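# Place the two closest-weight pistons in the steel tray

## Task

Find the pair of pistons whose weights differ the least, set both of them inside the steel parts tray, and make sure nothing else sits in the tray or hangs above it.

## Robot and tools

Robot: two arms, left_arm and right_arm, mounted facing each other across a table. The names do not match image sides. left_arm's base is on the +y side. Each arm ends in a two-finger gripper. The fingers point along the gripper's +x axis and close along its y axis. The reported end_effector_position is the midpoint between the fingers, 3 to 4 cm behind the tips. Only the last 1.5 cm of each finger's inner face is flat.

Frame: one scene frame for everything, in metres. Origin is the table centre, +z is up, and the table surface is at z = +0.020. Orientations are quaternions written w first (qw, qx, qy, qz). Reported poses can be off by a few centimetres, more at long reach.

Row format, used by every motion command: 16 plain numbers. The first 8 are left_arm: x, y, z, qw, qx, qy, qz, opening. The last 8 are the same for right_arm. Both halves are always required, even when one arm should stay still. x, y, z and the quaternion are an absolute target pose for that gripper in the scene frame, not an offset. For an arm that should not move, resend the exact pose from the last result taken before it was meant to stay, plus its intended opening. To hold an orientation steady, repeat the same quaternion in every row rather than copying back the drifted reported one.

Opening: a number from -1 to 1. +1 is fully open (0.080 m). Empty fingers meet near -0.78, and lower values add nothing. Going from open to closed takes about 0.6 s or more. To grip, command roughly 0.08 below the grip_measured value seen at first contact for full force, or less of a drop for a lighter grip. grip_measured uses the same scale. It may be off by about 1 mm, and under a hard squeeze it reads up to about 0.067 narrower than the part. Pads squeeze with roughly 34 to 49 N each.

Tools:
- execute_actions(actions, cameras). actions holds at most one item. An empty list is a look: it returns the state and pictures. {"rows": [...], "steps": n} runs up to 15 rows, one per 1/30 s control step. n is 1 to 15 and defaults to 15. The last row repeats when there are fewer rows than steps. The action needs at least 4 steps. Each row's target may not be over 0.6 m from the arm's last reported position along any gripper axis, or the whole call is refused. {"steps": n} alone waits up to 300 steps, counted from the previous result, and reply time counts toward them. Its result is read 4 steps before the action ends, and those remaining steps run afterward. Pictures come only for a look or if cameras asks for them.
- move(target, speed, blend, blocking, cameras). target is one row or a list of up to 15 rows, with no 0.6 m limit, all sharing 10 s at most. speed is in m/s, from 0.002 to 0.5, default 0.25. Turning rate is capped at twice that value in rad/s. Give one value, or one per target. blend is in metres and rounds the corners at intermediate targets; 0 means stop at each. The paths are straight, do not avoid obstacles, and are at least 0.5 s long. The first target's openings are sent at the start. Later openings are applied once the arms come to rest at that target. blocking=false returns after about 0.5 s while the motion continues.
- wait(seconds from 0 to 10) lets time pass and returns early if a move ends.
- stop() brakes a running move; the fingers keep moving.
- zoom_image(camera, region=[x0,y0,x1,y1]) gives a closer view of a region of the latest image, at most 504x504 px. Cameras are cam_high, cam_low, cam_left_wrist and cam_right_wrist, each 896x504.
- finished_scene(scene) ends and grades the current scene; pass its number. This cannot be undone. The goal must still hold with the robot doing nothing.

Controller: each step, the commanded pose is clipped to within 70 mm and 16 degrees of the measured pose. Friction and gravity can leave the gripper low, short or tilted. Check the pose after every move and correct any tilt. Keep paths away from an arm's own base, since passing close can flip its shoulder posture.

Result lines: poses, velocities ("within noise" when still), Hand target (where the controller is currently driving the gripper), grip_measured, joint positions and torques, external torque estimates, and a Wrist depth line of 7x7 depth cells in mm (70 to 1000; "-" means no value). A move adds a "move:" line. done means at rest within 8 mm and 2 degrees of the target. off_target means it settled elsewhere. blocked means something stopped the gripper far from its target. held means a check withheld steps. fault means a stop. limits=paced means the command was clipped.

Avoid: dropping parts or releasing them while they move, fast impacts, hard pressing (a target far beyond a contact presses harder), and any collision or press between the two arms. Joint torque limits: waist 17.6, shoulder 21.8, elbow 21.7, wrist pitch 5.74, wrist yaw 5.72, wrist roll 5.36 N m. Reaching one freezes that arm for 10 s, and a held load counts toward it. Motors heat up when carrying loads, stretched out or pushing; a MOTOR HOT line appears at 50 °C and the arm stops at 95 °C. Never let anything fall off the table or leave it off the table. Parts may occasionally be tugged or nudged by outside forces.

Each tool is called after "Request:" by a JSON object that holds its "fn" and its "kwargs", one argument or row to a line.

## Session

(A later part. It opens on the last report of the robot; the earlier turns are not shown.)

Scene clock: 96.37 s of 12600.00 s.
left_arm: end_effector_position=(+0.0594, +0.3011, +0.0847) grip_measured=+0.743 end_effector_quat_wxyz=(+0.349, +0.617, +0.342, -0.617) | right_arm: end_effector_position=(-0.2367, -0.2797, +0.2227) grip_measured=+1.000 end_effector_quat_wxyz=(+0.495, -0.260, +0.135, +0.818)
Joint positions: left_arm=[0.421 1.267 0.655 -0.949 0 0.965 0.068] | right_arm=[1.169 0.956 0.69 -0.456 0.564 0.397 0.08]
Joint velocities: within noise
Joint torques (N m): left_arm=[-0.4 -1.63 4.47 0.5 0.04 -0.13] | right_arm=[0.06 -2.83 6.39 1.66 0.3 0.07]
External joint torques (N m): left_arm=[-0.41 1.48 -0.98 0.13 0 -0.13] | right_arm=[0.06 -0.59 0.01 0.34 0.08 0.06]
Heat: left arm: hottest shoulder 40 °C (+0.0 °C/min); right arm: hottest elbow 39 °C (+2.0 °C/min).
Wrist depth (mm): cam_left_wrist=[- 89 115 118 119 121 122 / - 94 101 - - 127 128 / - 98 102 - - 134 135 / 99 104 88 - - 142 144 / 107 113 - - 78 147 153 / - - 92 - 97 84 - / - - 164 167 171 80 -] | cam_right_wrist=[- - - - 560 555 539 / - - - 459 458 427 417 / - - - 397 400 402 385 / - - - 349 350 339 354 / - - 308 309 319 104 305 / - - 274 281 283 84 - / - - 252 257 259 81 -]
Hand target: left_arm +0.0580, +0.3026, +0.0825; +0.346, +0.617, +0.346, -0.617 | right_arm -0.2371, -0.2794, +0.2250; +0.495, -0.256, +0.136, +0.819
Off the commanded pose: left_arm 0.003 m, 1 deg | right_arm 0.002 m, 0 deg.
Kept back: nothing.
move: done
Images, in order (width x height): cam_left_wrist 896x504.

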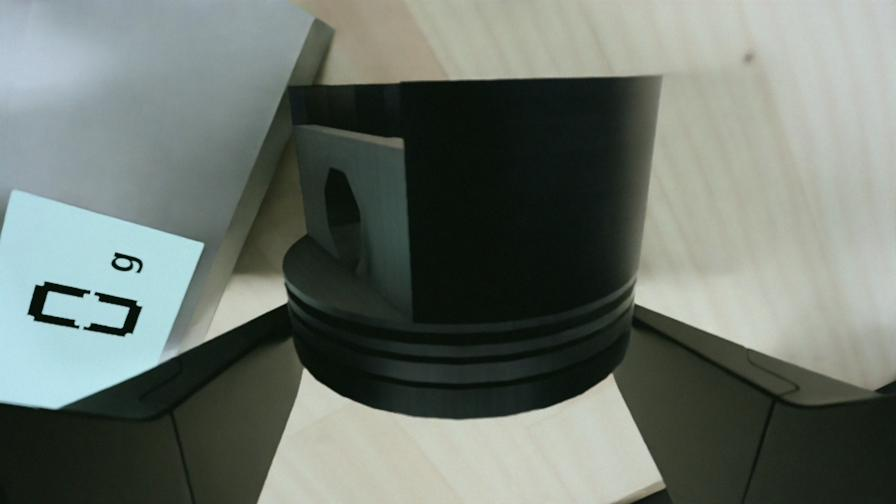

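Request:
{"fn": "move", "kwargs": {
  "target": [
    [0.0580, 0.3025, 0.0825, 0.3455,0.617,0.3455,-0.617, 0.92, -0.2371,-0.2794,0.2251,0.495,-0.256,0.136,0.819, 1],
    [0.0580, 0.3025, 0.0720, 0.3455,0.617,0.3455,-0.617, 0.92, -0.2371,-0.2794,0.2251,0.495,-0.256,0.136,0.819, 1]
  ],
  "speed": 0.05,
  "cameras": ["cam_left_wrist"]
}}

Request:
{"fn": "move", "kwargs": {
  "target": [
    [0.0580, 0.3025, 0.0720, 0.3455,0.617,0.3455,-0.617, 0.6, -0.2371,-0.2794,0.2251,0.495,-0.256,0.136,0.819, 1]
  ],
  "speed": 0.05,
  "cameras": ["cam_left_wrist"]
}}

Scene clock: 98.30 s of 12600.00 s.
left_arm: end_effector_position=(+0.0598, +0.2999, +0.0753) grip_measured=+0.917 end_effector_quat_wxyz=(+0.350, +0.617, +0.341, -0.617) | right_arm: end_effector_position=(-0.2367, -0.2797, +0.2227) grip_measured=+1.000 end_effector_quat_wxyz=(+0.495, -0.260, +0.135, +0.818)
Joint positions: left_arm=[0.42 1.287 0.628 -0.898 0 0.965 0.076] | right_arm=[1.169 0.956 0.69 -0.456 0.564 0.397 0.08]
Joint velocities: within noise
Joint torques (N m): left_arm=[-0.38 -1.73 3.91 0.49 0.04 -0.13] | right_arm=[0 -2.76 6.52 1.63 0.31 0.05]
External joint torques (N m): left_arm=[-0.38 1.43 -1.4 0.14 0.01 -0.13] | right_arm=[0 -0.55 0.11 0.3 0.09 0.04]
Heat: left arm: hottest shoulder 39 °C (-1.0 °C/min); right arm: hottest elbow 39 °C (+2.0 °C/min).
Wrist depth (mm): cam_left_wrist=[- 80 106 110 111 111 113 / - 86 90 - - 117 119 / - 89 90 - - 124 125 / - 97 89 - - 131 132 / - - - - - 135 141 / - 77 - - - 80 - / - 84 154 157 158 76 -] | cam_right_wrist=[- - - - 554 563 544 / - - - 459 461 425 418 / - - - 394 405 400 384 / - - - 351 352 340 353 / - - 310 312 320 104 305 / - - 274 282 283 85 - / - - 251 258 258 81 -]
Hand target: left_arm +0.0580, +0.3025, +0.0721; +0.345, +0.617, +0.345, -0.617 | right_arm -0.2371, -0.2794, +0.2250; +0.495, -0.256, +0.136, +0.819
Off the commanded pose: left_arm 0.005 m, 1 deg | right_arm 0.002 m, 0 deg.
Kept back: nothing.
move: done
Images, in order (width x height): cam_left_wrist 896x504.

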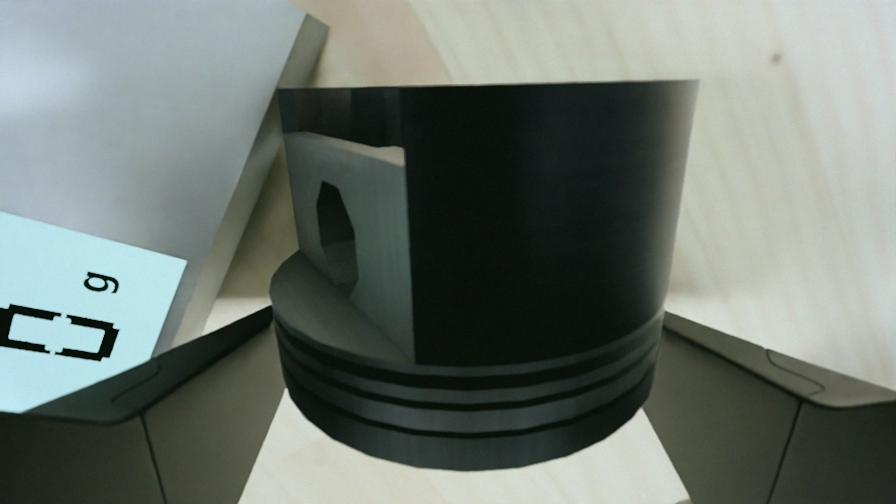

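Scene clock: 99.00 s of 12600.00 s.
left_arm: end_effector_position=(+0.0597, +0.3003, +0.0752) grip_measured=+0.767 end_effector_quat_wxyz=(+0.349, +0.617, +0.341, -0.617) | right_arm: end_effector_position=(-0.2367, -0.2797, +0.2227) grip_measured=+1.000 end_effector_quat_wxyz=(+0.495, -0.260, +0.135, +0.818)
Joint positions: left_arm=[0.42 1.287 0.628 -0.9 0 0.965 0.07] | right_arm=[1.169 0.956 0.69 -0.456 0.564 0.397 0.08]
Joint velocities: within noise
Joint torques (N m): left_arm=[-0.34 -1.68 3.9 0.64 0.06 -0.13] | right_arm=[-0.03 -2.83 6.42 1.66 0.31 0.07]
External joint torques (N m): left_arm=[-0.35 1.48 -1.35 0.31 0.02 -0.13] | right_arm=[-0.02 -0.61 0.05 0.34 0.09 0.07]
Heat: left arm: hottest shoulder 39 °C (-1.0 °C/min); right arm: hottest elbow 39 °C (+2.0 °C/min).
Wrist depth (mm): cam_left_wrist=[- 80 106 110 111 112 113 / - 86 90 - - 117 119 / - 89 86 - - 124 126 / - 97 88 - - 131 132 / - 99 - - - 136 141 / - - - - - 80 147 / - - 154 157 158 81 -] | cam_right_wrist=[- - - - 553 559 539 / - - - 458 463 424 414 / - - - 398 398 402 384 / - - - 349 352 340 356 / - - 309 312 317 104 306 / - - 274 282 282 84 - / - - 252 257 258 81 -]
Hand target: left_arm +0.0580, +0.3026, +0.0720; +0.345, +0.617, +0.346, -0.617 | right_arm -0.2371, -0.2794, +0.2250; +0.495, -0.256, +0.136, +0.819
Off the commanded pose: left_arm 0.004 m, 1 deg | right_arm 0.002 m, 0 deg.
Kept back: nothing.
move: done
Images, in order (width x height): cam_left_wrist 896x504.

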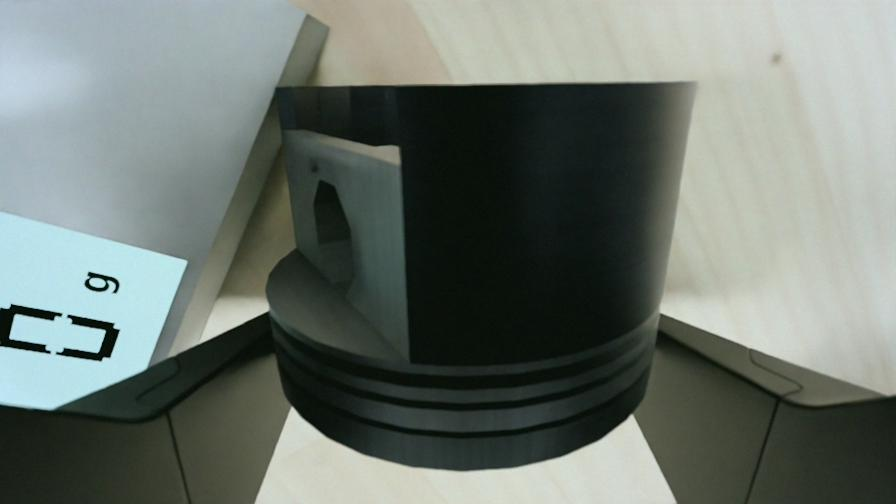

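Request:
{"fn": "move", "kwargs": {
  "target": [
    [0.058, 0.30, 0.2, 0.3642,0.6061,0.3642,-0.6061, 0.6, -0.2371,-0.2794,0.2251,0.495,-0.256,0.136,0.819, 1],
    [0.178, 0.193, 0.19, 0.6185,0.3428,0.6185,-0.3428, 0.6, -0.2371,-0.2794,0.2251,0.495,-0.256,0.136,0.819, 1],
    [0.178, 0.193, 0.143, 0.6185,0.3428,0.6185,-0.3428, 0.6, -0.2371,-0.2794,0.2251,0.495,-0.256,0.136,0.819, 1]
  ],
  "speed": [0.12,0.2,0.06],
  "blend": [0.02,0.01,0],
  "cameras": ["cam_high","cam_low","cam_left_wrist"]
}}

Request:
{"fn": "zoom_image", "kwargs": {
  "camera": "cam_high",
  "region": [300, 165, 345, 215]
}}

Scene clock: 104.13 s of 12600.00 s.
left_arm: end_effector_position=(+0.1778, +0.1915, +0.1459) grip_measured=+0.767 end_effector_quat_wxyz=(+0.620, +0.344, +0.615, -0.346) | right_arm: end_effector_position=(-0.2367, -0.2797, +0.2227) grip_measured=+1.000 end_effector_quat_wxyz=(+0.495, -0.260, +0.135, +0.818)
Joint positions: left_arm=[0.615 1.804 1.423 -1.181 0 0.058 0.07] | right_arm=[1.169 0.956 0.69 -0.456 0.564 0.397 0.08]
Joint velocities: within noise
Joint torques (N m): left_arm=[0.26 -5.97 4.8 0.51 0.01 -0.13] | right_arm=[0.13 -2.64 6.51 1.63 0.28 0.11]
External joint torques (N m): left_arm=[0.3 1.59 -0.93 0.15 0.01 -0.13] | right_arm=[0.12 -0.41 0.09 0.3 0.07 0.1]
Heat: left arm: hottest shoulder 39 °C (-1.0 °C/min); right arm: hottest elbow 39 °C (+2.0 °C/min).
Wrist depth (mm): cam_left_wrist=[- 110 112 113 114 116 148 / - 116 - - - 123 182 / 182 123 89 - - 129 197 / 193 128 91 - - 135 209 / 203 135 - - - 142 221 / - - - - - 80 - / - - 243 247 251 81 -] | cam_right_wrist=[- - - - 546 561 546 / - - - 459 461 421 416 / - - - 395 398 404 387 / - - - 347 350 338 357 / - - 306 311 319 104 305 / - - 275 281 283 84 - / - - 250 257 260 81 -]
Hand target: left_arm +0.1780, +0.1930, +0.1430; +0.618, +0.343, +0.618, -0.343 | right_arm -0.2371, -0.2794, +0.2250; +0.495, -0.256, +0.136, +0.819
Off the commanded pose: left_arm 0.003 m, 1 deg | right_arm 0.002 m, 0 deg.
Kept back: nothing.
move: done
Images, in order (width x height): cam_high 896x504, cam_low 896x504, cam_left_wrist 896x504.

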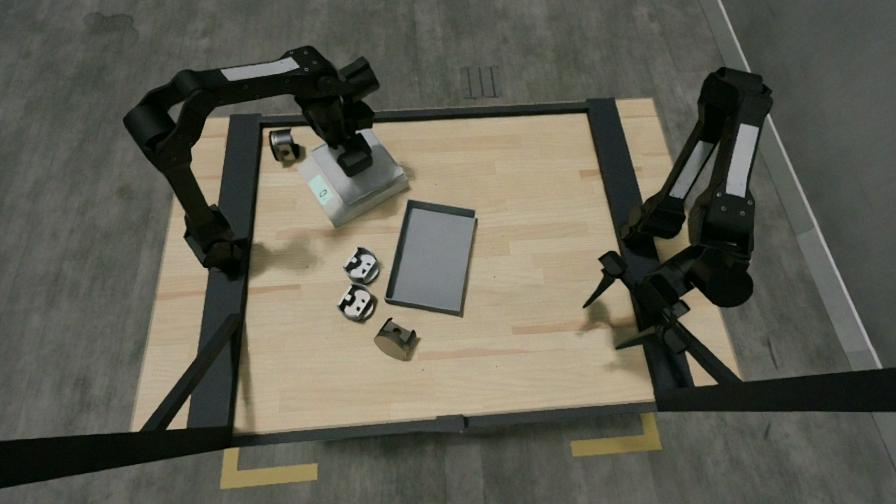

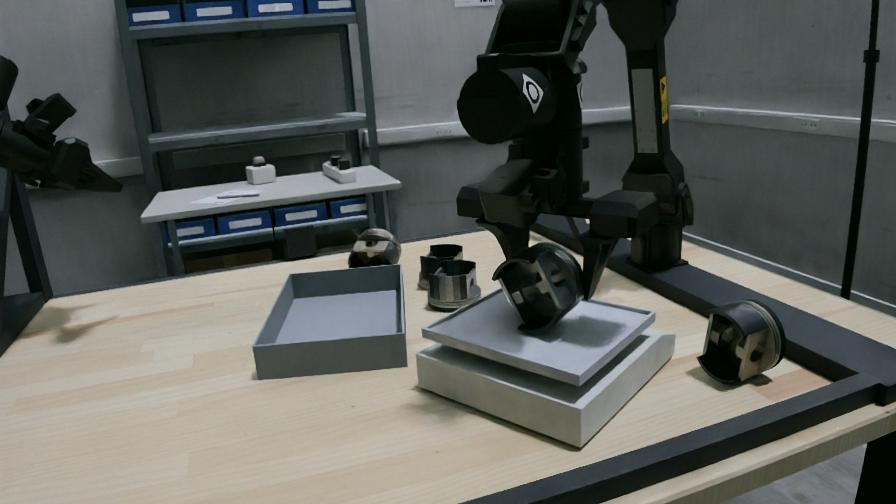

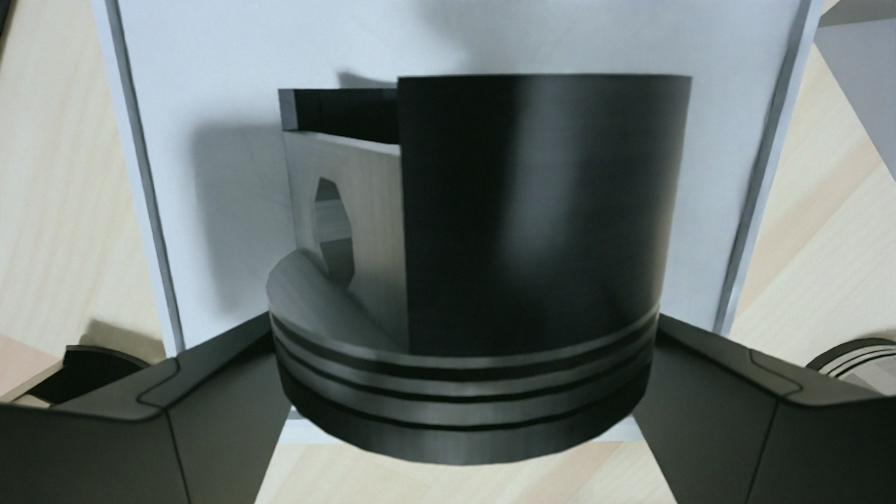

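Scaled by 10.080.

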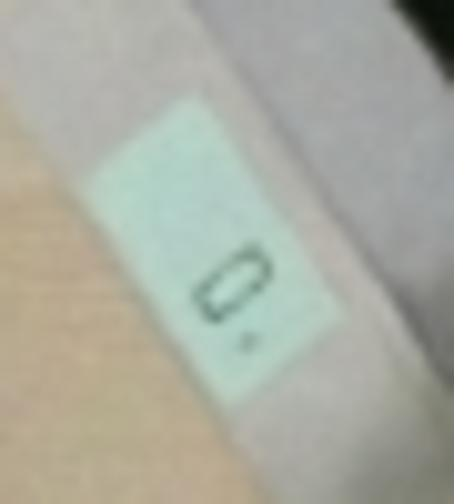

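Request:
{"fn": "move", "kwargs": {
  "target": [
    [0.178, 0.193, 0.1365, 0.6185,0.3428,0.6185,-0.3428, 0.6, -0.2371,-0.2794,0.2251,0.495,-0.256,0.136,0.819, 1]
  ],
  "speed": [0.04],
  "cameras": ["cam_high"]
}}

Request:
{"fn": "zoom_image", "kwargs": {
  "camera": "cam_high",
  "region": [300, 165, 345, 215]
}}

Scene clock: 105.10 s of 12600.00 s.
left_arm: end_effector_position=(+0.1780, +0.1912, +0.1409) grip_measured=+0.767 end_effector_quat_wxyz=(+0.621, +0.343, +0.613, -0.347) | right_arm: end_effector_position=(-0.2367, -0.2797, +0.2227) grip_measured=+1.000 end_effector_quat_wxyz=(+0.495, -0.260, +0.135, +0.818)
Joint positions: left_arm=[0.615 1.804 1.404 -1.157 0 0.058 0.07] | right_arm=[1.169 0.956 0.69 -0.456 0.564 0.397 0.08]
Joint velocities: within noise
Joint torques (N m): left_arm=[0.24 -5.62 4.57 0.6 0.01 -0.12] | right_arm=[0.04 -2.76 6.4 1.69 0.31 0.08]
External joint torques (N m): left_arm=[0.24 1.91 -1.17 0.23 0.01 -0.12] | right_arm=[0.03 -0.49 -0.07 0.35 0.09 0.07]
Heat: left arm: hottest shoulder 39 °C (-2.0 °C/min); right arm: hottest elbow 39 °C (+2.0 °C/min).
Wrist depth (mm): cam_left_wrist=[- 107 108 109 111 112 144 / 109 113 111 - - 117 179 / 176 119 86 - - 126 191 / 188 125 90 - - 131 203 / 199 130 - - - 136 216 / - - - - - 80 - / - - 237 242 243 81 -] | cam_right_wrist=[- - - - 551 561 551 / - - - 459 460 425 415 / - - - 397 398 399 384 / - - - 348 352 339 356 / - - 306 313 319 104 307 / - - 274 281 282 85 - / - - 250 257 258 81 -]
Hand target: left_arm +0.1780, +0.1930, +0.1366; +0.619, +0.343, +0.618, -0.343 | right_arm -0.2371, -0.2794, +0.2250; +0.495, -0.256, +0.136, +0.819
Off the commanded pose: left_arm 0.005 m, 1 deg | right_arm 0.002 m, 0 deg.
Kept back: nothing.
move: done
Images, in order (width x height): cam_high 896x504.

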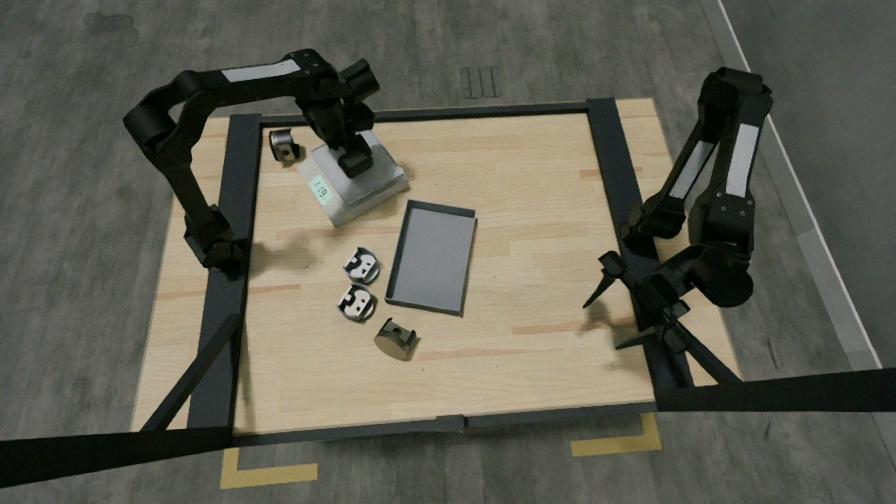

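Scaled by 10.080.

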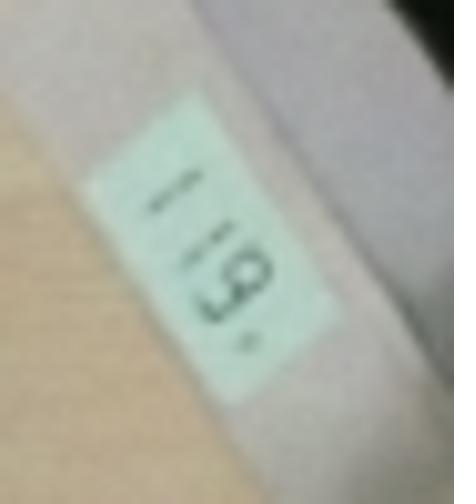

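Request:
{"fn": "move", "kwargs": {
  "target": [
    [0.178, 0.193, 0.1372, 0.6185,0.3428,0.6185,-0.3428, 0.95, -0.2371,-0.2794,0.2251,0.495,-0.256,0.136,0.819, 1]
  ],
  "speed": [0.04],
  "cameras": ["cam_high","cam_left_wrist"]
}}

Request:
{"fn": "zoom_image", "kwargs": {
  "camera": "cam_high",
  "region": [300, 165, 345, 215]
}}

Scene clock: 106.03 s of 12600.00 s.
left_arm: end_effector_position=(+0.1781, +0.1910, +0.1408) grip_measured=+0.947 end_effector_quat_wxyz=(+0.622, +0.343, +0.613, -0.347) | right_arm: end_effector_position=(-0.2367, -0.2797, +0.2227) grip_measured=+1.000 end_effector_quat_wxyz=(+0.495, -0.260, +0.135, +0.818)
Joint positions: left_arm=[0.615 1.804 1.403 -1.155 0 0.058 0.078] | right_arm=[1.169 0.956 0.69 -0.456 0.564 0.397 0.08]
Joint velocities: within noise
Joint torques (N m): left_arm=[0.26 -5.68 4.79 0.32 0.01 -0.13] | right_arm=[0.08 -2.7 6.41 1.65 0.35 0.05]
External joint torques (N m): left_arm=[0.27 1.96 -0.97 -0.05 0.01 -0.13] | right_arm=[0.1 -0.46 0.01 0.33 0.12 0.05]
Heat: left arm: hottest shoulder 39 °C (-2.0 °C/min); right arm: hottest elbow 39 °C (+2.0 °C/min).
Wrist depth (mm): cam_left_wrist=[- 107 108 110 111 113 146 / 109 113 111 - - 117 178 / 176 119 89 - - 126 191 / 188 125 90 - - 131 203 / 199 130 - - - 134 217 / - - - - - 90 - / - - 236 241 243 77 -] | cam_right_wrist=[- - - - 556 560 545 / - - - 460 463 421 414 / - - - 396 402 404 384 / - - - 352 350 340 354 / - - 311 311 321 104 305 / - - 275 281 283 84 - / - - 252 256 258 81 -]
Hand target: left_arm +0.1780, +0.1930, +0.1372; +0.619, +0.343, +0.618, -0.343 | right_arm -0.2371, -0.2794, +0.2250; +0.495, -0.256, +0.136, +0.819
Off the commanded pose: left_arm 0.004 m, 1 deg | right_arm 0.002 m, 0 deg.
Kept back: nothing.
move: done
Images, in order (width x height): cam_high 896x504, cam_left_wrist 896x504.

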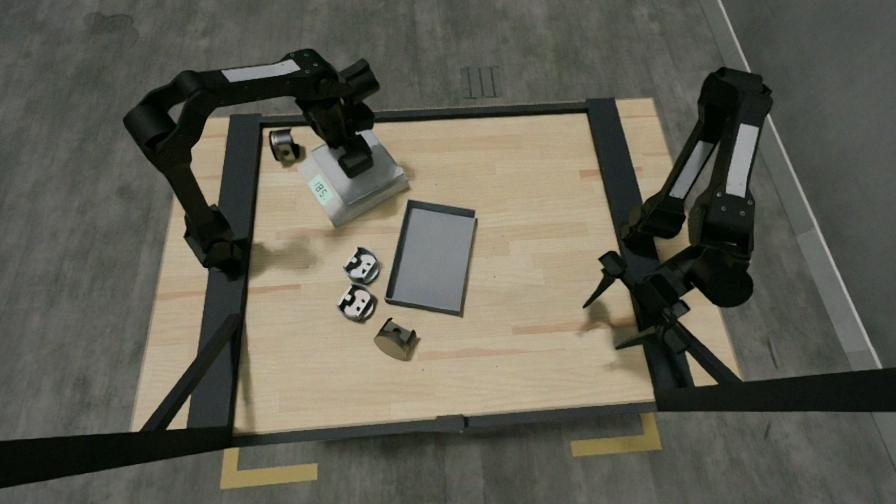

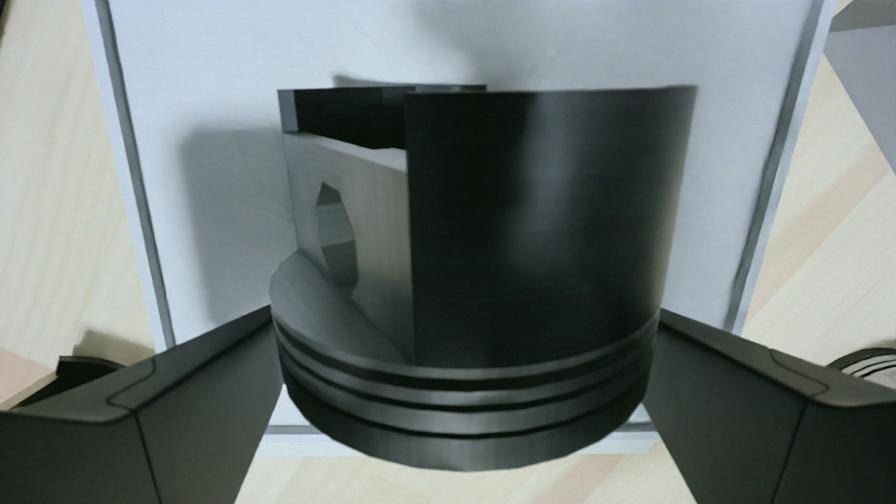

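Scaled by 10.080.

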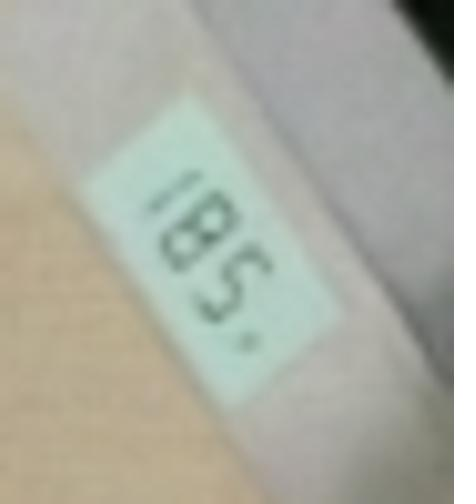

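Request:
{"fn": "move", "kwargs": {
  "target": [
    [0.178, 0.193, 0.1372, 0.6185,0.3428,0.6185,-0.3428, 1, -0.2371,-0.2794,0.2251,0.495,-0.256,0.136,0.819, 1]
  ],
  "speed": [0.04],
  "cameras": ["cam_high"]
}}

Request:
{"fn": "zoom_image", "kwargs": {
  "camera": "cam_high",
  "region": [300, 165, 345, 215]
}}

Scene clock: 106.97 s of 12600.00 s.
left_arm: end_effector_position=(+0.1781, +0.1910, +0.1408) grip_measured=+1.000 end_effector_quat_wxyz=(+0.622, +0.343, +0.613, -0.347) | right_arm: end_effector_position=(-0.2367, -0.2797, +0.2227) grip_measured=+1.000 end_effector_quat_wxyz=(+0.495, -0.260, +0.135, +0.818)
Joint positions: left_arm=[0.615 1.804 1.403 -1.155 0 0.058 0.08] | right_arm=[1.169 0.956 0.69 -0.456 0.564 0.397 0.08]
Joint velocities: within noise
Joint torques (N m): left_arm=[0.26 -5.68 4.8 0.32 0.01 -0.13] | right_arm=[0.09 -2.72 6.49 1.69 0.33 0.06]
External joint torques (N m): left_arm=[0.28 1.76 -0.87 -0.04 0 -0.13] | right_arm=[0.08 -0.52 0.11 0.37 0.12 0.06]
Heat: left arm: hottest shoulder 39 °C (-2.0 °C/min); right arm: hottest elbow 39 °C (+2.0 °C/min).
Wrist depth (mm): cam_left_wrist=[- 107 108 110 111 113 146 / 109 113 112 - - 117 178 / 176 119 90 - - 126 191 / 188 125 90 - - 131 202 / 198 129 - - - 134 217 / - - - - - 88 - / - - 235 241 243 79 -] | cam_right_wrist=[- - - - 549 562 546 / - - - 459 463 424 416 / - - - 391 396 404 384 / - - - 349 352 340 355 / - - 310 310 319 104 306 / - - 275 283 284 84 - / - - 251 257 259 81 -]
Hand target: left_arm +0.1780, +0.1930, +0.1372; +0.619, +0.343, +0.618, -0.343 | right_arm -0.2371, -0.2794, +0.2250; +0.495, -0.256, +0.136, +0.819
Off the commanded pose: left_arm 0.004 m, 1 deg | right_arm 0.002 m, 0 deg.
Kept back: nothing.
move: done
Images, in order (width x height): cam_high 896x504.

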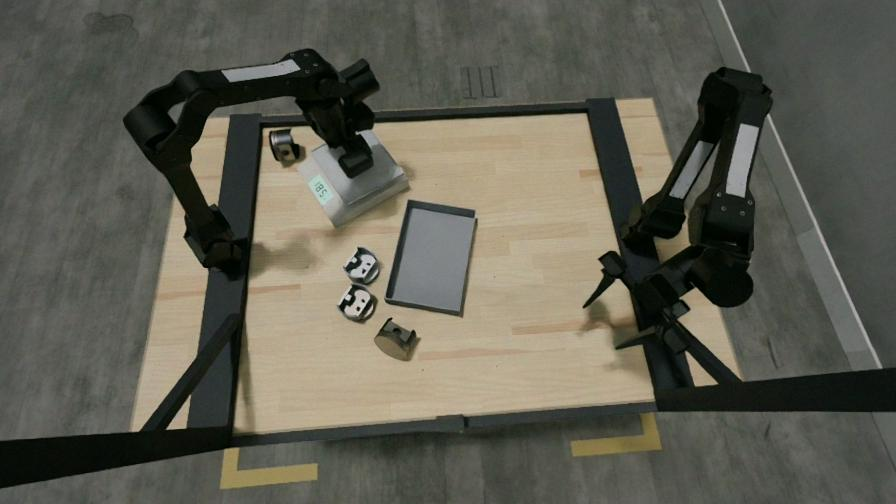

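Scaled by 10.080.

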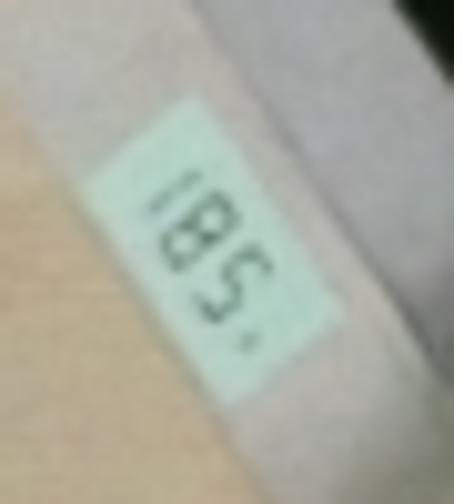

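Request:
{"fn": "move", "kwargs": {
  "target": [
    [0.178, 0.193, 0.1368, 0.6185,0.3428,0.6185,-0.3428, 0.6, -0.2371,-0.2794,0.2251,0.495,-0.256,0.136,0.819, 1],
    [0.178, 0.193, 0.21, 0.6185,0.3428,0.6185,-0.3428, 0.6, -0.2371,-0.2794,0.2251,0.495,-0.256,0.136,0.819, 1],
    [-0.114, 0.030, 0.16, 0.7047,0.0586,0.7047,-0.0586, 0.6, -0.2371,-0.2794,0.2251,0.495,-0.256,0.136,0.819, 1]
  ],
  "speed": [0.05,0.12,0.25],
  "blend": [0,0.02,0]
}}

Scene clock: 111.07 s of 12600.00 s.
left_arm: end_effector_position=(-0.1151, +0.0325, +0.1608) grip_measured=+0.767 end_effector_quat_wxyz=(+0.704, +0.062, +0.705, -0.061) | right_arm: end_effector_position=(-0.2367, -0.2797, +0.2227) grip_measured=+1.000 end_effector_quat_wxyz=(+0.495, -0.260, +0.135, +0.818)
Joint positions: left_arm=[-0.227 2.294 2.207 -1.485 0.002 -1.63 0.07] | right_arm=[1.169 0.956 0.69 -0.456 0.564 0.397 0.08]
Joint velocities: within noise
Joint torques (N m): left_arm=[0.24 -8.53 6.84 0.19 -0.12 -0.12] | right_arm=[0.01 -2.81 6.44 1.66 0.27 0.1]
External joint torques (N m): left_arm=[0.21 2.22 1.23 -0.09 -0.06 -0.12] | right_arm=[0 -0.57 0.01 0.33 0.05 0.09]
Heat: left arm: hottest shoulder 40 °C (-1.0 °C/min); right arm: hottest elbow 39 °C (+1.0 °C/min).
Wrist depth (mm): cam_left_wrist=[166 176 177 179 179 170 182 / 154 179 183 - - 187 192 / 161 191 - - - 202 203 / 182 201 87 - - 214 214 / 200 183 74 - - 222 228 / - - - - - 85 - / - - 189 261 262 81 -] | cam_right_wrist=[- - - - 550 558 535 / - - - 459 461 425 265 / - - - 394 402 403 381 / - - - 349 351 341 357 / - - 309 313 318 104 306 / - - 274 281 283 85 - / - - 252 255 258 81 -]
Hand target: left_arm -0.1139, +0.0301, +0.1600; +0.705, +0.059, +0.705, -0.059 | right_arm -0.2371, -0.2794, +0.2250; +0.495, -0.256, +0.136, +0.819
Off the commanded pose: left_arm 0.003 m, 0 deg | right_arm 0.002 m, 0 deg.
Kept back: nothing.
move: done

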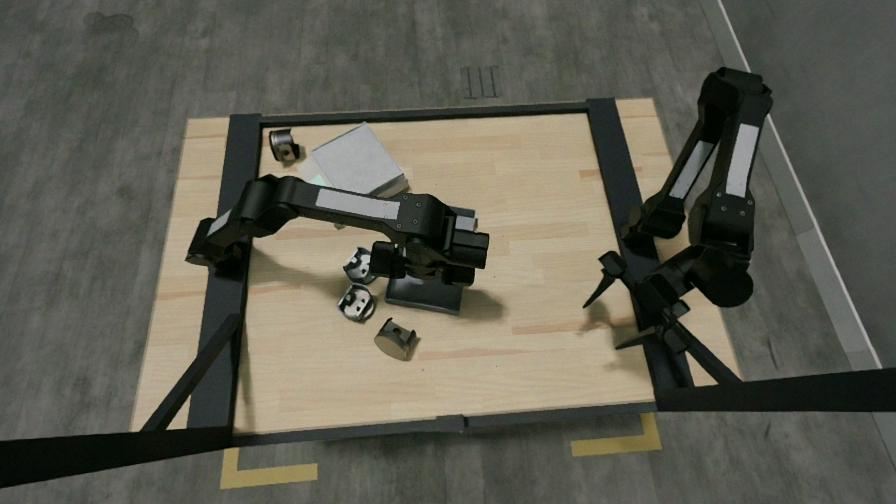

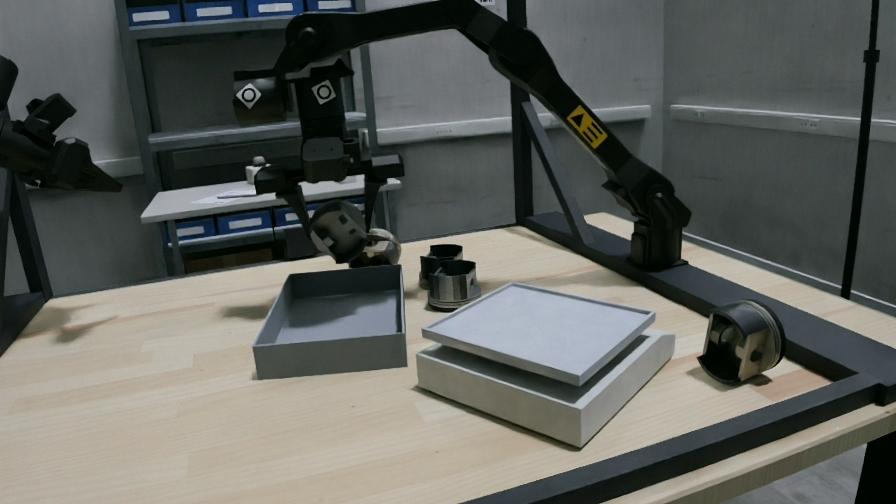

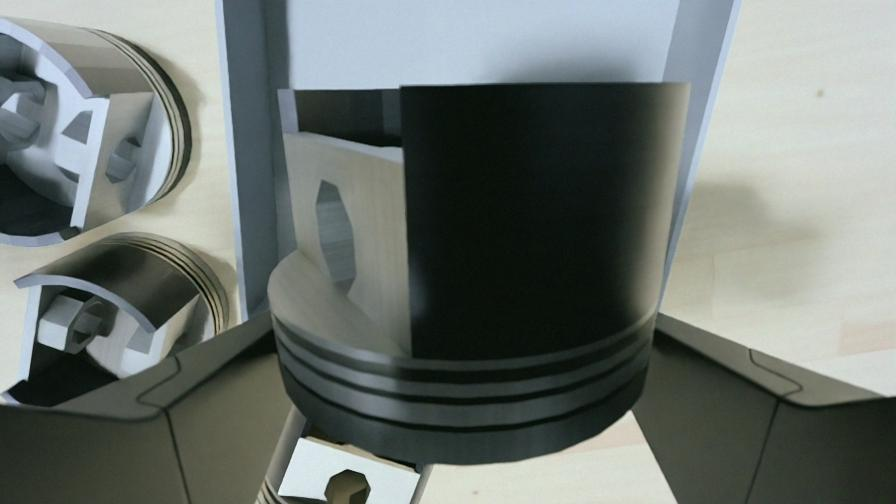

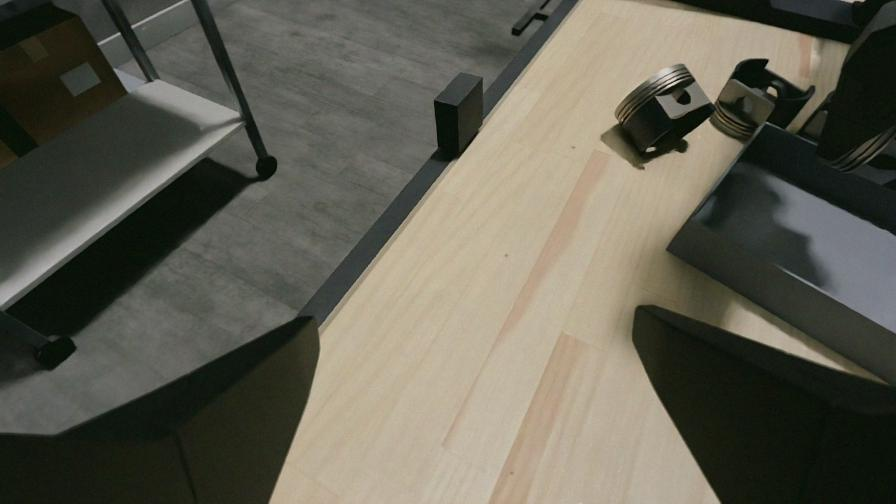

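Request:
{"fn": "move", "kwargs": {
  "target": [
    [-0.112, 0.0305, 0.105, 0.7022,0.0831,0.7022,-0.0831, 0.6, -0.2371,-0.2794,0.2251,0.495,-0.256,0.136,0.819, 1]
  ],
  "speed": [0.1],
  "cameras": ["cam_low","cam_left_wrist"]
}}

Scene clock: 112.40 s of 12600.00 s.
left_arm: end_effector_position=(-0.1142, +0.0298, +0.1036) grip_measured=+0.767 end_effector_quat_wxyz=(+0.702, +0.084, +0.703, -0.082) | right_arm: end_effector_position=(-0.2367, -0.2797, +0.2227) grip_measured=+1.000 end_effector_quat_wxyz=(+0.495, -0.260, +0.135, +0.818)
Joint positions: left_arm=[-0.224 2.295 1.981 -1.259 0.002 -1.565 0.07] | right_arm=[1.169 0.956 0.69 -0.456 0.564 0.397 0.08]
Joint velocities: within noise
Joint torques (N m): left_arm=[0.3 -10.54 4.64 0.4 -0.13 0.13] | right_arm=[0.06 -2.77 6.42 1.66 0.31 0.09]
External joint torques (N m): left_arm=[0.24 0.24 -1.03 0.11 -0.08 0.13] | right_arm=[0.06 -0.54 0.02 0.34 0.08 0.09]
Heat: left arm: hottest shoulder 40 °C (-1.0 °C/min); right arm: hottest elbow 39 °C (+1.0 °C/min).
Wrist depth (mm): cam_left_wrist=[- 123 124 126 126 126 109 / - 131 129 - - 130 115 / - 134 - - - 137 142 / 146 144 87 - - 136 150 / 155 117 74 - - 120 161 / - - - - - 85 - / - - 182 185 186 81 -] | cam_right_wrist=[- - - - 549 561 541 / - - - 463 464 426 244 / - - - 397 402 402 234 / - - - 348 353 339 346 / - - 308 313 318 104 305 / - - 275 282 284 84 - / - - 251 256 258 81 -]
Hand target: left_arm -0.1120, +0.0305, +0.1051; +0.702, +0.083, +0.702, -0.083 | right_arm -0.2371, -0.2794, +0.2250; +0.495, -0.256, +0.136, +0.819
Off the commanded pose: left_arm 0.003 m, 0 deg | right_arm 0.002 m, 0 deg.
Kept back: nothing.
move: done
Images, in order (width x height): cam_low 896x504, cam_left_wrist 896x504.

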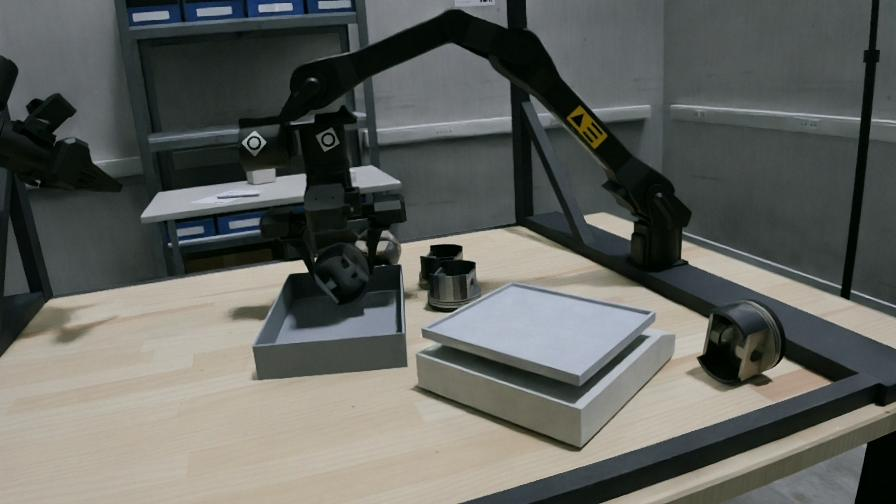

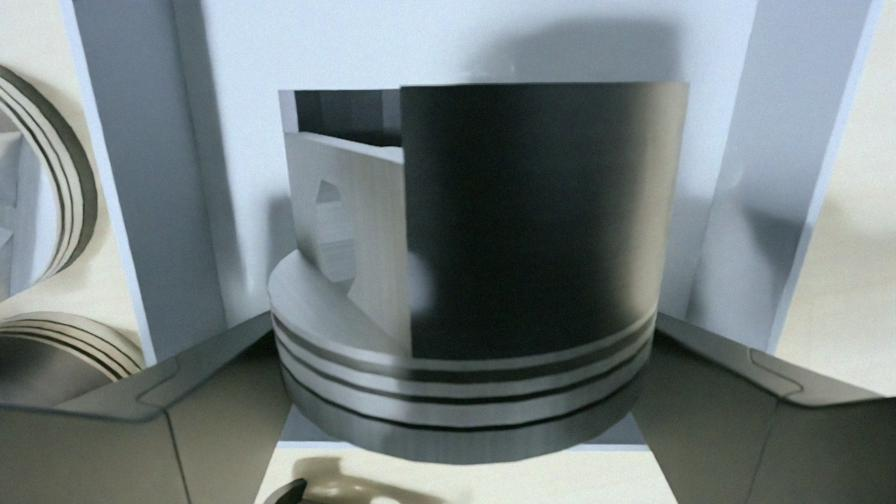

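Request:
{"fn": "move", "kwargs": {
  "target": [
    [-0.1125, 0.0315, 0.084, 0.7022,0.0831,0.7022,-0.0831, 0.6, -0.2371,-0.2794,0.2251,0.495,-0.256,0.136,0.819, 1]
  ],
  "speed": [0.07],
  "cameras": ["cam_low"]
}}

Request:
{"fn": "zoom_image", "kwargs": {
  "camera": "cam_low",
  "region": [240, 220, 440, 390]
}}

Scene clock: 113.37 s of 12600.00 s.
left_arm: end_effector_position=(-0.1141, +0.0302, +0.0859) grip_measured=+0.767 end_effector_quat_wxyz=(+0.701, +0.081, +0.703, -0.085) | right_arm: end_effector_position=(-0.2367, -0.2797, +0.2227) grip_measured=+1.000 end_effector_quat_wxyz=(+0.495, -0.260, +0.135, +0.818)
Joint positions: left_arm=[-0.224 2.295 1.91 -1.181 0.002 -1.565 0.07] | right_arm=[1.169 0.956 0.69 -0.456 0.564 0.397 0.08]
Joint velocities: within noise
Joint torques (N m): left_arm=[0.14 -9.7 4.36 0.48 -0.12 0.09] | right_arm=[0.02 -2.73 6.53 1.66 0.32 0.07]
External joint torques (N m): left_arm=[-0.01 1.15 -1.36 0.16 -0.06 0.09] | right_arm=[0.01 -0.53 0.17 0.35 0.1 0.07]
Heat: left arm: hottest shoulder 41 °C (+0.0 °C/min); right arm: hottest elbow 39 °C (+1.0 °C/min).
Wrist depth (mm): cam_left_wrist=[- 108 109 110 110 111 104 / - 114 113 - - 117 104 / - 119 - - - 122 99 / - 128 90 - - 129 108 / - 117 - - - 120 114 / - - - - - 85 - / - - 114 115 120 81 -] | cam_right_wrist=[- - - - 551 560 551 / - - - 460 461 423 263 / - - - 394 401 391 243 / - - - 348 351 339 343 / - - 309 312 317 104 306 / - - 274 281 281 84 - / - - 251 257 258 81 -]
Hand target: left_arm -0.1126, +0.0315, +0.0841; +0.702, +0.083, +0.702, -0.083 | right_arm -0.2371, -0.2794, +0.2250; +0.495, -0.256, +0.136, +0.819
Off the commanded pose: left_arm 0.003 m, 0 deg | right_arm 0.002 m, 0 deg.
Kept back: nothing.
move: done
Images, in order (width x height): cam_low 896x504.

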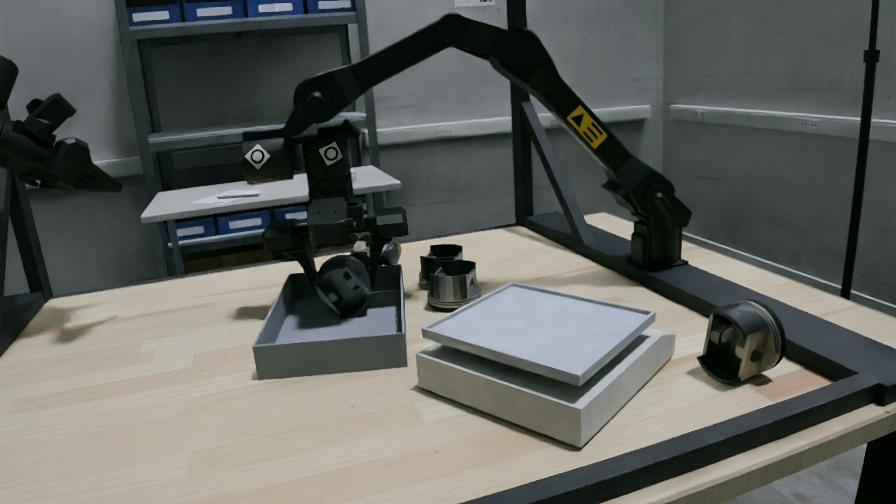

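Scaled by 2.520.

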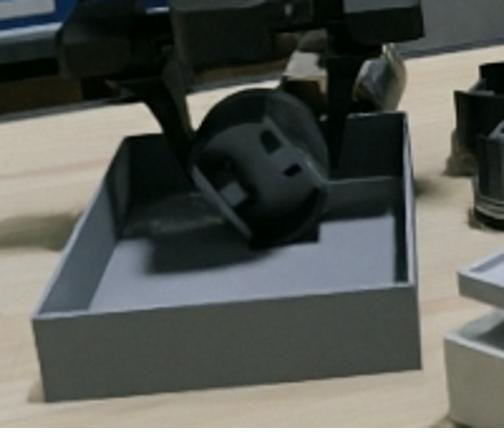

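Request:
{"fn": "move", "kwargs": {
  "target": [
    [-0.1125, 0.0315, 0.0785, 0.7022,0.0831,0.7022,-0.0831, 0.6, -0.2371,-0.2794,0.2251,0.495,-0.256,0.136,0.819, 1]
  ],
  "speed": [0.05],
  "cameras": []
}}

Scene clock: 114.30 s of 12600.00 s.
left_arm: end_effector_position=(-0.1140, +0.0307, +0.0838) grip_measured=+0.767 end_effector_quat_wxyz=(+0.701, +0.081, +0.703, -0.085) | right_arm: end_effector_position=(-0.2367, -0.2797, +0.2227) grip_measured=+1.000 end_effector_quat_wxyz=(+0.495, -0.260, +0.135, +0.818)
Joint positions: left_arm=[-0.224 2.293 1.899 -1.171 0.002 -1.565 0.07] | right_arm=[1.169 0.956 0.69 -0.456 0.564 0.397 0.08]
Joint velocities: within noise
Joint torques (N m): left_arm=[0.15 -9.04 3.9 1.11 -0.12 0.09] | right_arm=[0.03 -2.68 6.57 1.7 0.31 0.09]
External joint torques (N m): left_arm=[0.07 1.73 -1.74 0.8 -0.07 0.09] | right_arm=[0.03 -0.47 0.16 0.37 0.09 0.09]
Heat: left arm: hottest shoulder 41 °C (+0.0 °C/min); right arm: hottest elbow 39 °C (+1.0 °C/min).
Wrist depth (mm): cam_left_wrist=[- 108 109 110 110 111 103 / - 114 112 - - 117 103 / - 119 86 - - 122 98 / - 127 90 - - 129 108 / - 117 - - - 120 114 / - - - - - 85 - / - - 114 115 120 81 -] | cam_right_wrist=[- - - - 550 568 549 / - - - 461 459 423 262 / - - - 397 400 394 243 / - - - 350 352 337 338 / - - 308 309 319 103 306 / - - 272 281 282 84 - / - - 250 258 257 81 -]
Hand target: left_arm -0.1126, +0.0315, +0.0786; +0.702, +0.083, +0.702, -0.083 | right_arm -0.2371, -0.2794, +0.2250; +0.495, -0.256, +0.136, +0.819
Off the commanded pose: left_arm 0.006 m, 0 deg | right_arm 0.002 m, 0 deg.
Kept back: nothing.
move: done
No camera images: "cameras" was empty.

Request:
{"fn": "move", "kwargs": {
  "target": [
    [-0.1125, 0.0315, 0.080, 0.7022,0.0831,0.7022,-0.0831, 1, -0.2371,-0.2794,0.2251,0.495,-0.256,0.136,0.819, 1],
    [-0.1125, 0.0315, 0.16, 0.7022,0.0831,0.7022,-0.0831, 1, -0.2371,-0.2794,0.2251,0.495,-0.256,0.136,0.819, 1],
    [-0.146, 0.186, 0.135, 0.6797,0.1949,0.6797,-0.1949, 0.7, -0.2371,-0.2794,0.2251,0.495,-0.256,0.136,0.819, 1]
  ],
  "speed": [0.05,0.13,0.25],
  "blend": [0,0.02,0]
}}

Scene clock: 117.40 s of 12600.00 s.
left_arm: end_effector_position=(-0.1467, +0.1836, +0.1351) grip_measured=+0.704 end_effector_quat_wxyz=(+0.680, +0.193, +0.681, -0.194) | right_arm: end_effector_position=(-0.2367, -0.2797, +0.2227) grip_measured=+1.000 end_effector_quat_wxyz=(+0.495, -0.260, +0.135, +0.818)
Joint positions: left_arm=[-0.44 1.736 1.298 -1.131 0.002 -1.462 0.067] | right_arm=[1.169 0.956 0.69 -0.456 0.564 0.397 0.08]
Joint velocities: within noise
Joint torques (N m): left_arm=[-0.26 -6.88 4.14 0.42 -0.11 0.08] | right_arm=[0.11 -2.79 6.38 1.64 0.35 0.08]
External joint torques (N m): left_arm=[-0.27 0.04 -1.45 0.14 -0.06 0.08] | right_arm=[0.11 -0.56 -0.04 0.31 0.13 0.07]
Heat: left arm: hottest shoulder 42 °C (+0.0 °C/min); right arm: hottest elbow 39 °C (+1.0 °C/min).
Wrist depth (mm): cam_left_wrist=[158 157 143 160 160 159 159 / 166 167 168 160 170 172 173 / 176 177 177 160 180 182 183 / 185 187 188 169 190 146 141 / 198 196 200 160 198 139 139 / - - 211 214 215 82 - / - - 228 230 233 83 -] | cam_right_wrist=[- - - - 547 551 543 / - - - 462 457 421 417 / - - - 397 401 402 335 / - - - 349 352 339 354 / - - 309 311 319 104 304 / - - 273 280 282 84 - / - - 251 257 258 81 -]
Hand target: left_arm -0.1460, +0.1860, +0.1349; +0.680, +0.195, +0.680, -0.195 | right_arm -0.2371, -0.2794, +0.2250; +0.495, -0.256, +0.136, +0.819
Off the commanded pose: left_arm 0.003 m, 0 deg | right_arm 0.002 m, 0 deg.
Kept back: nothing.
move: done

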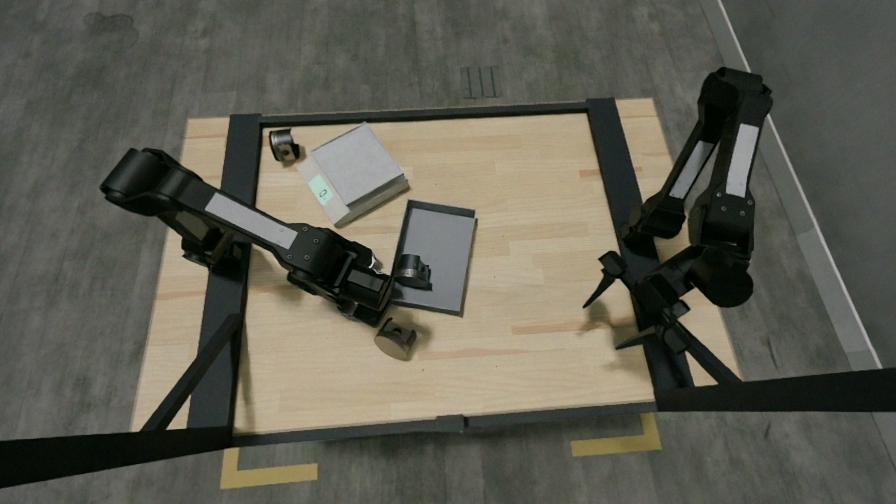

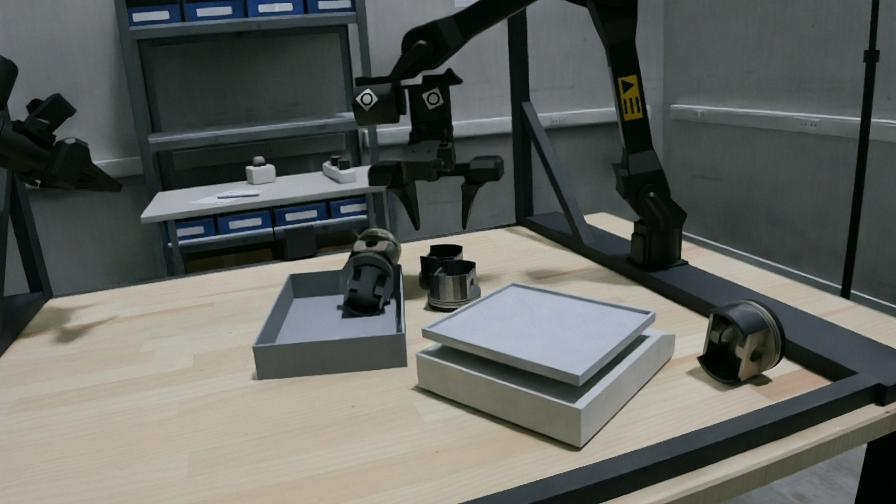

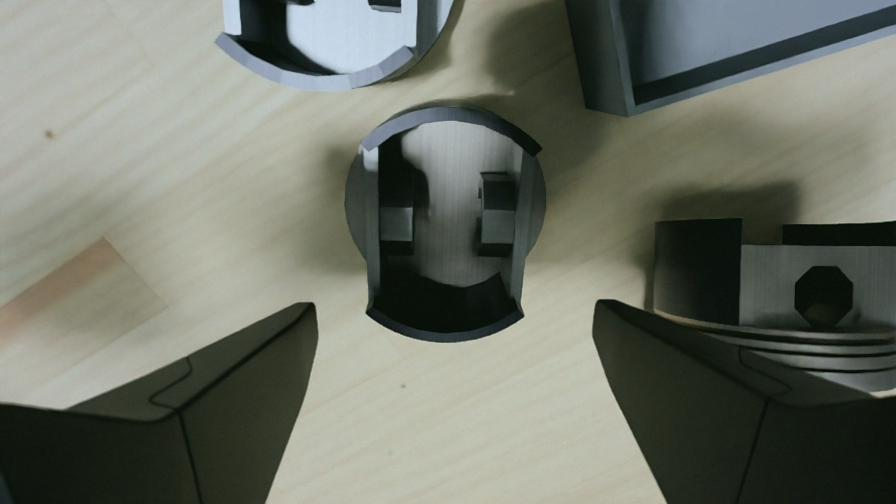

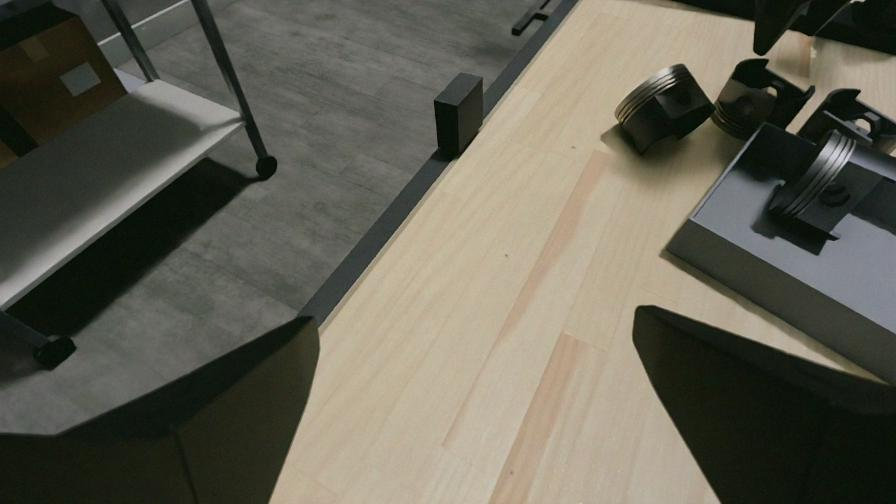

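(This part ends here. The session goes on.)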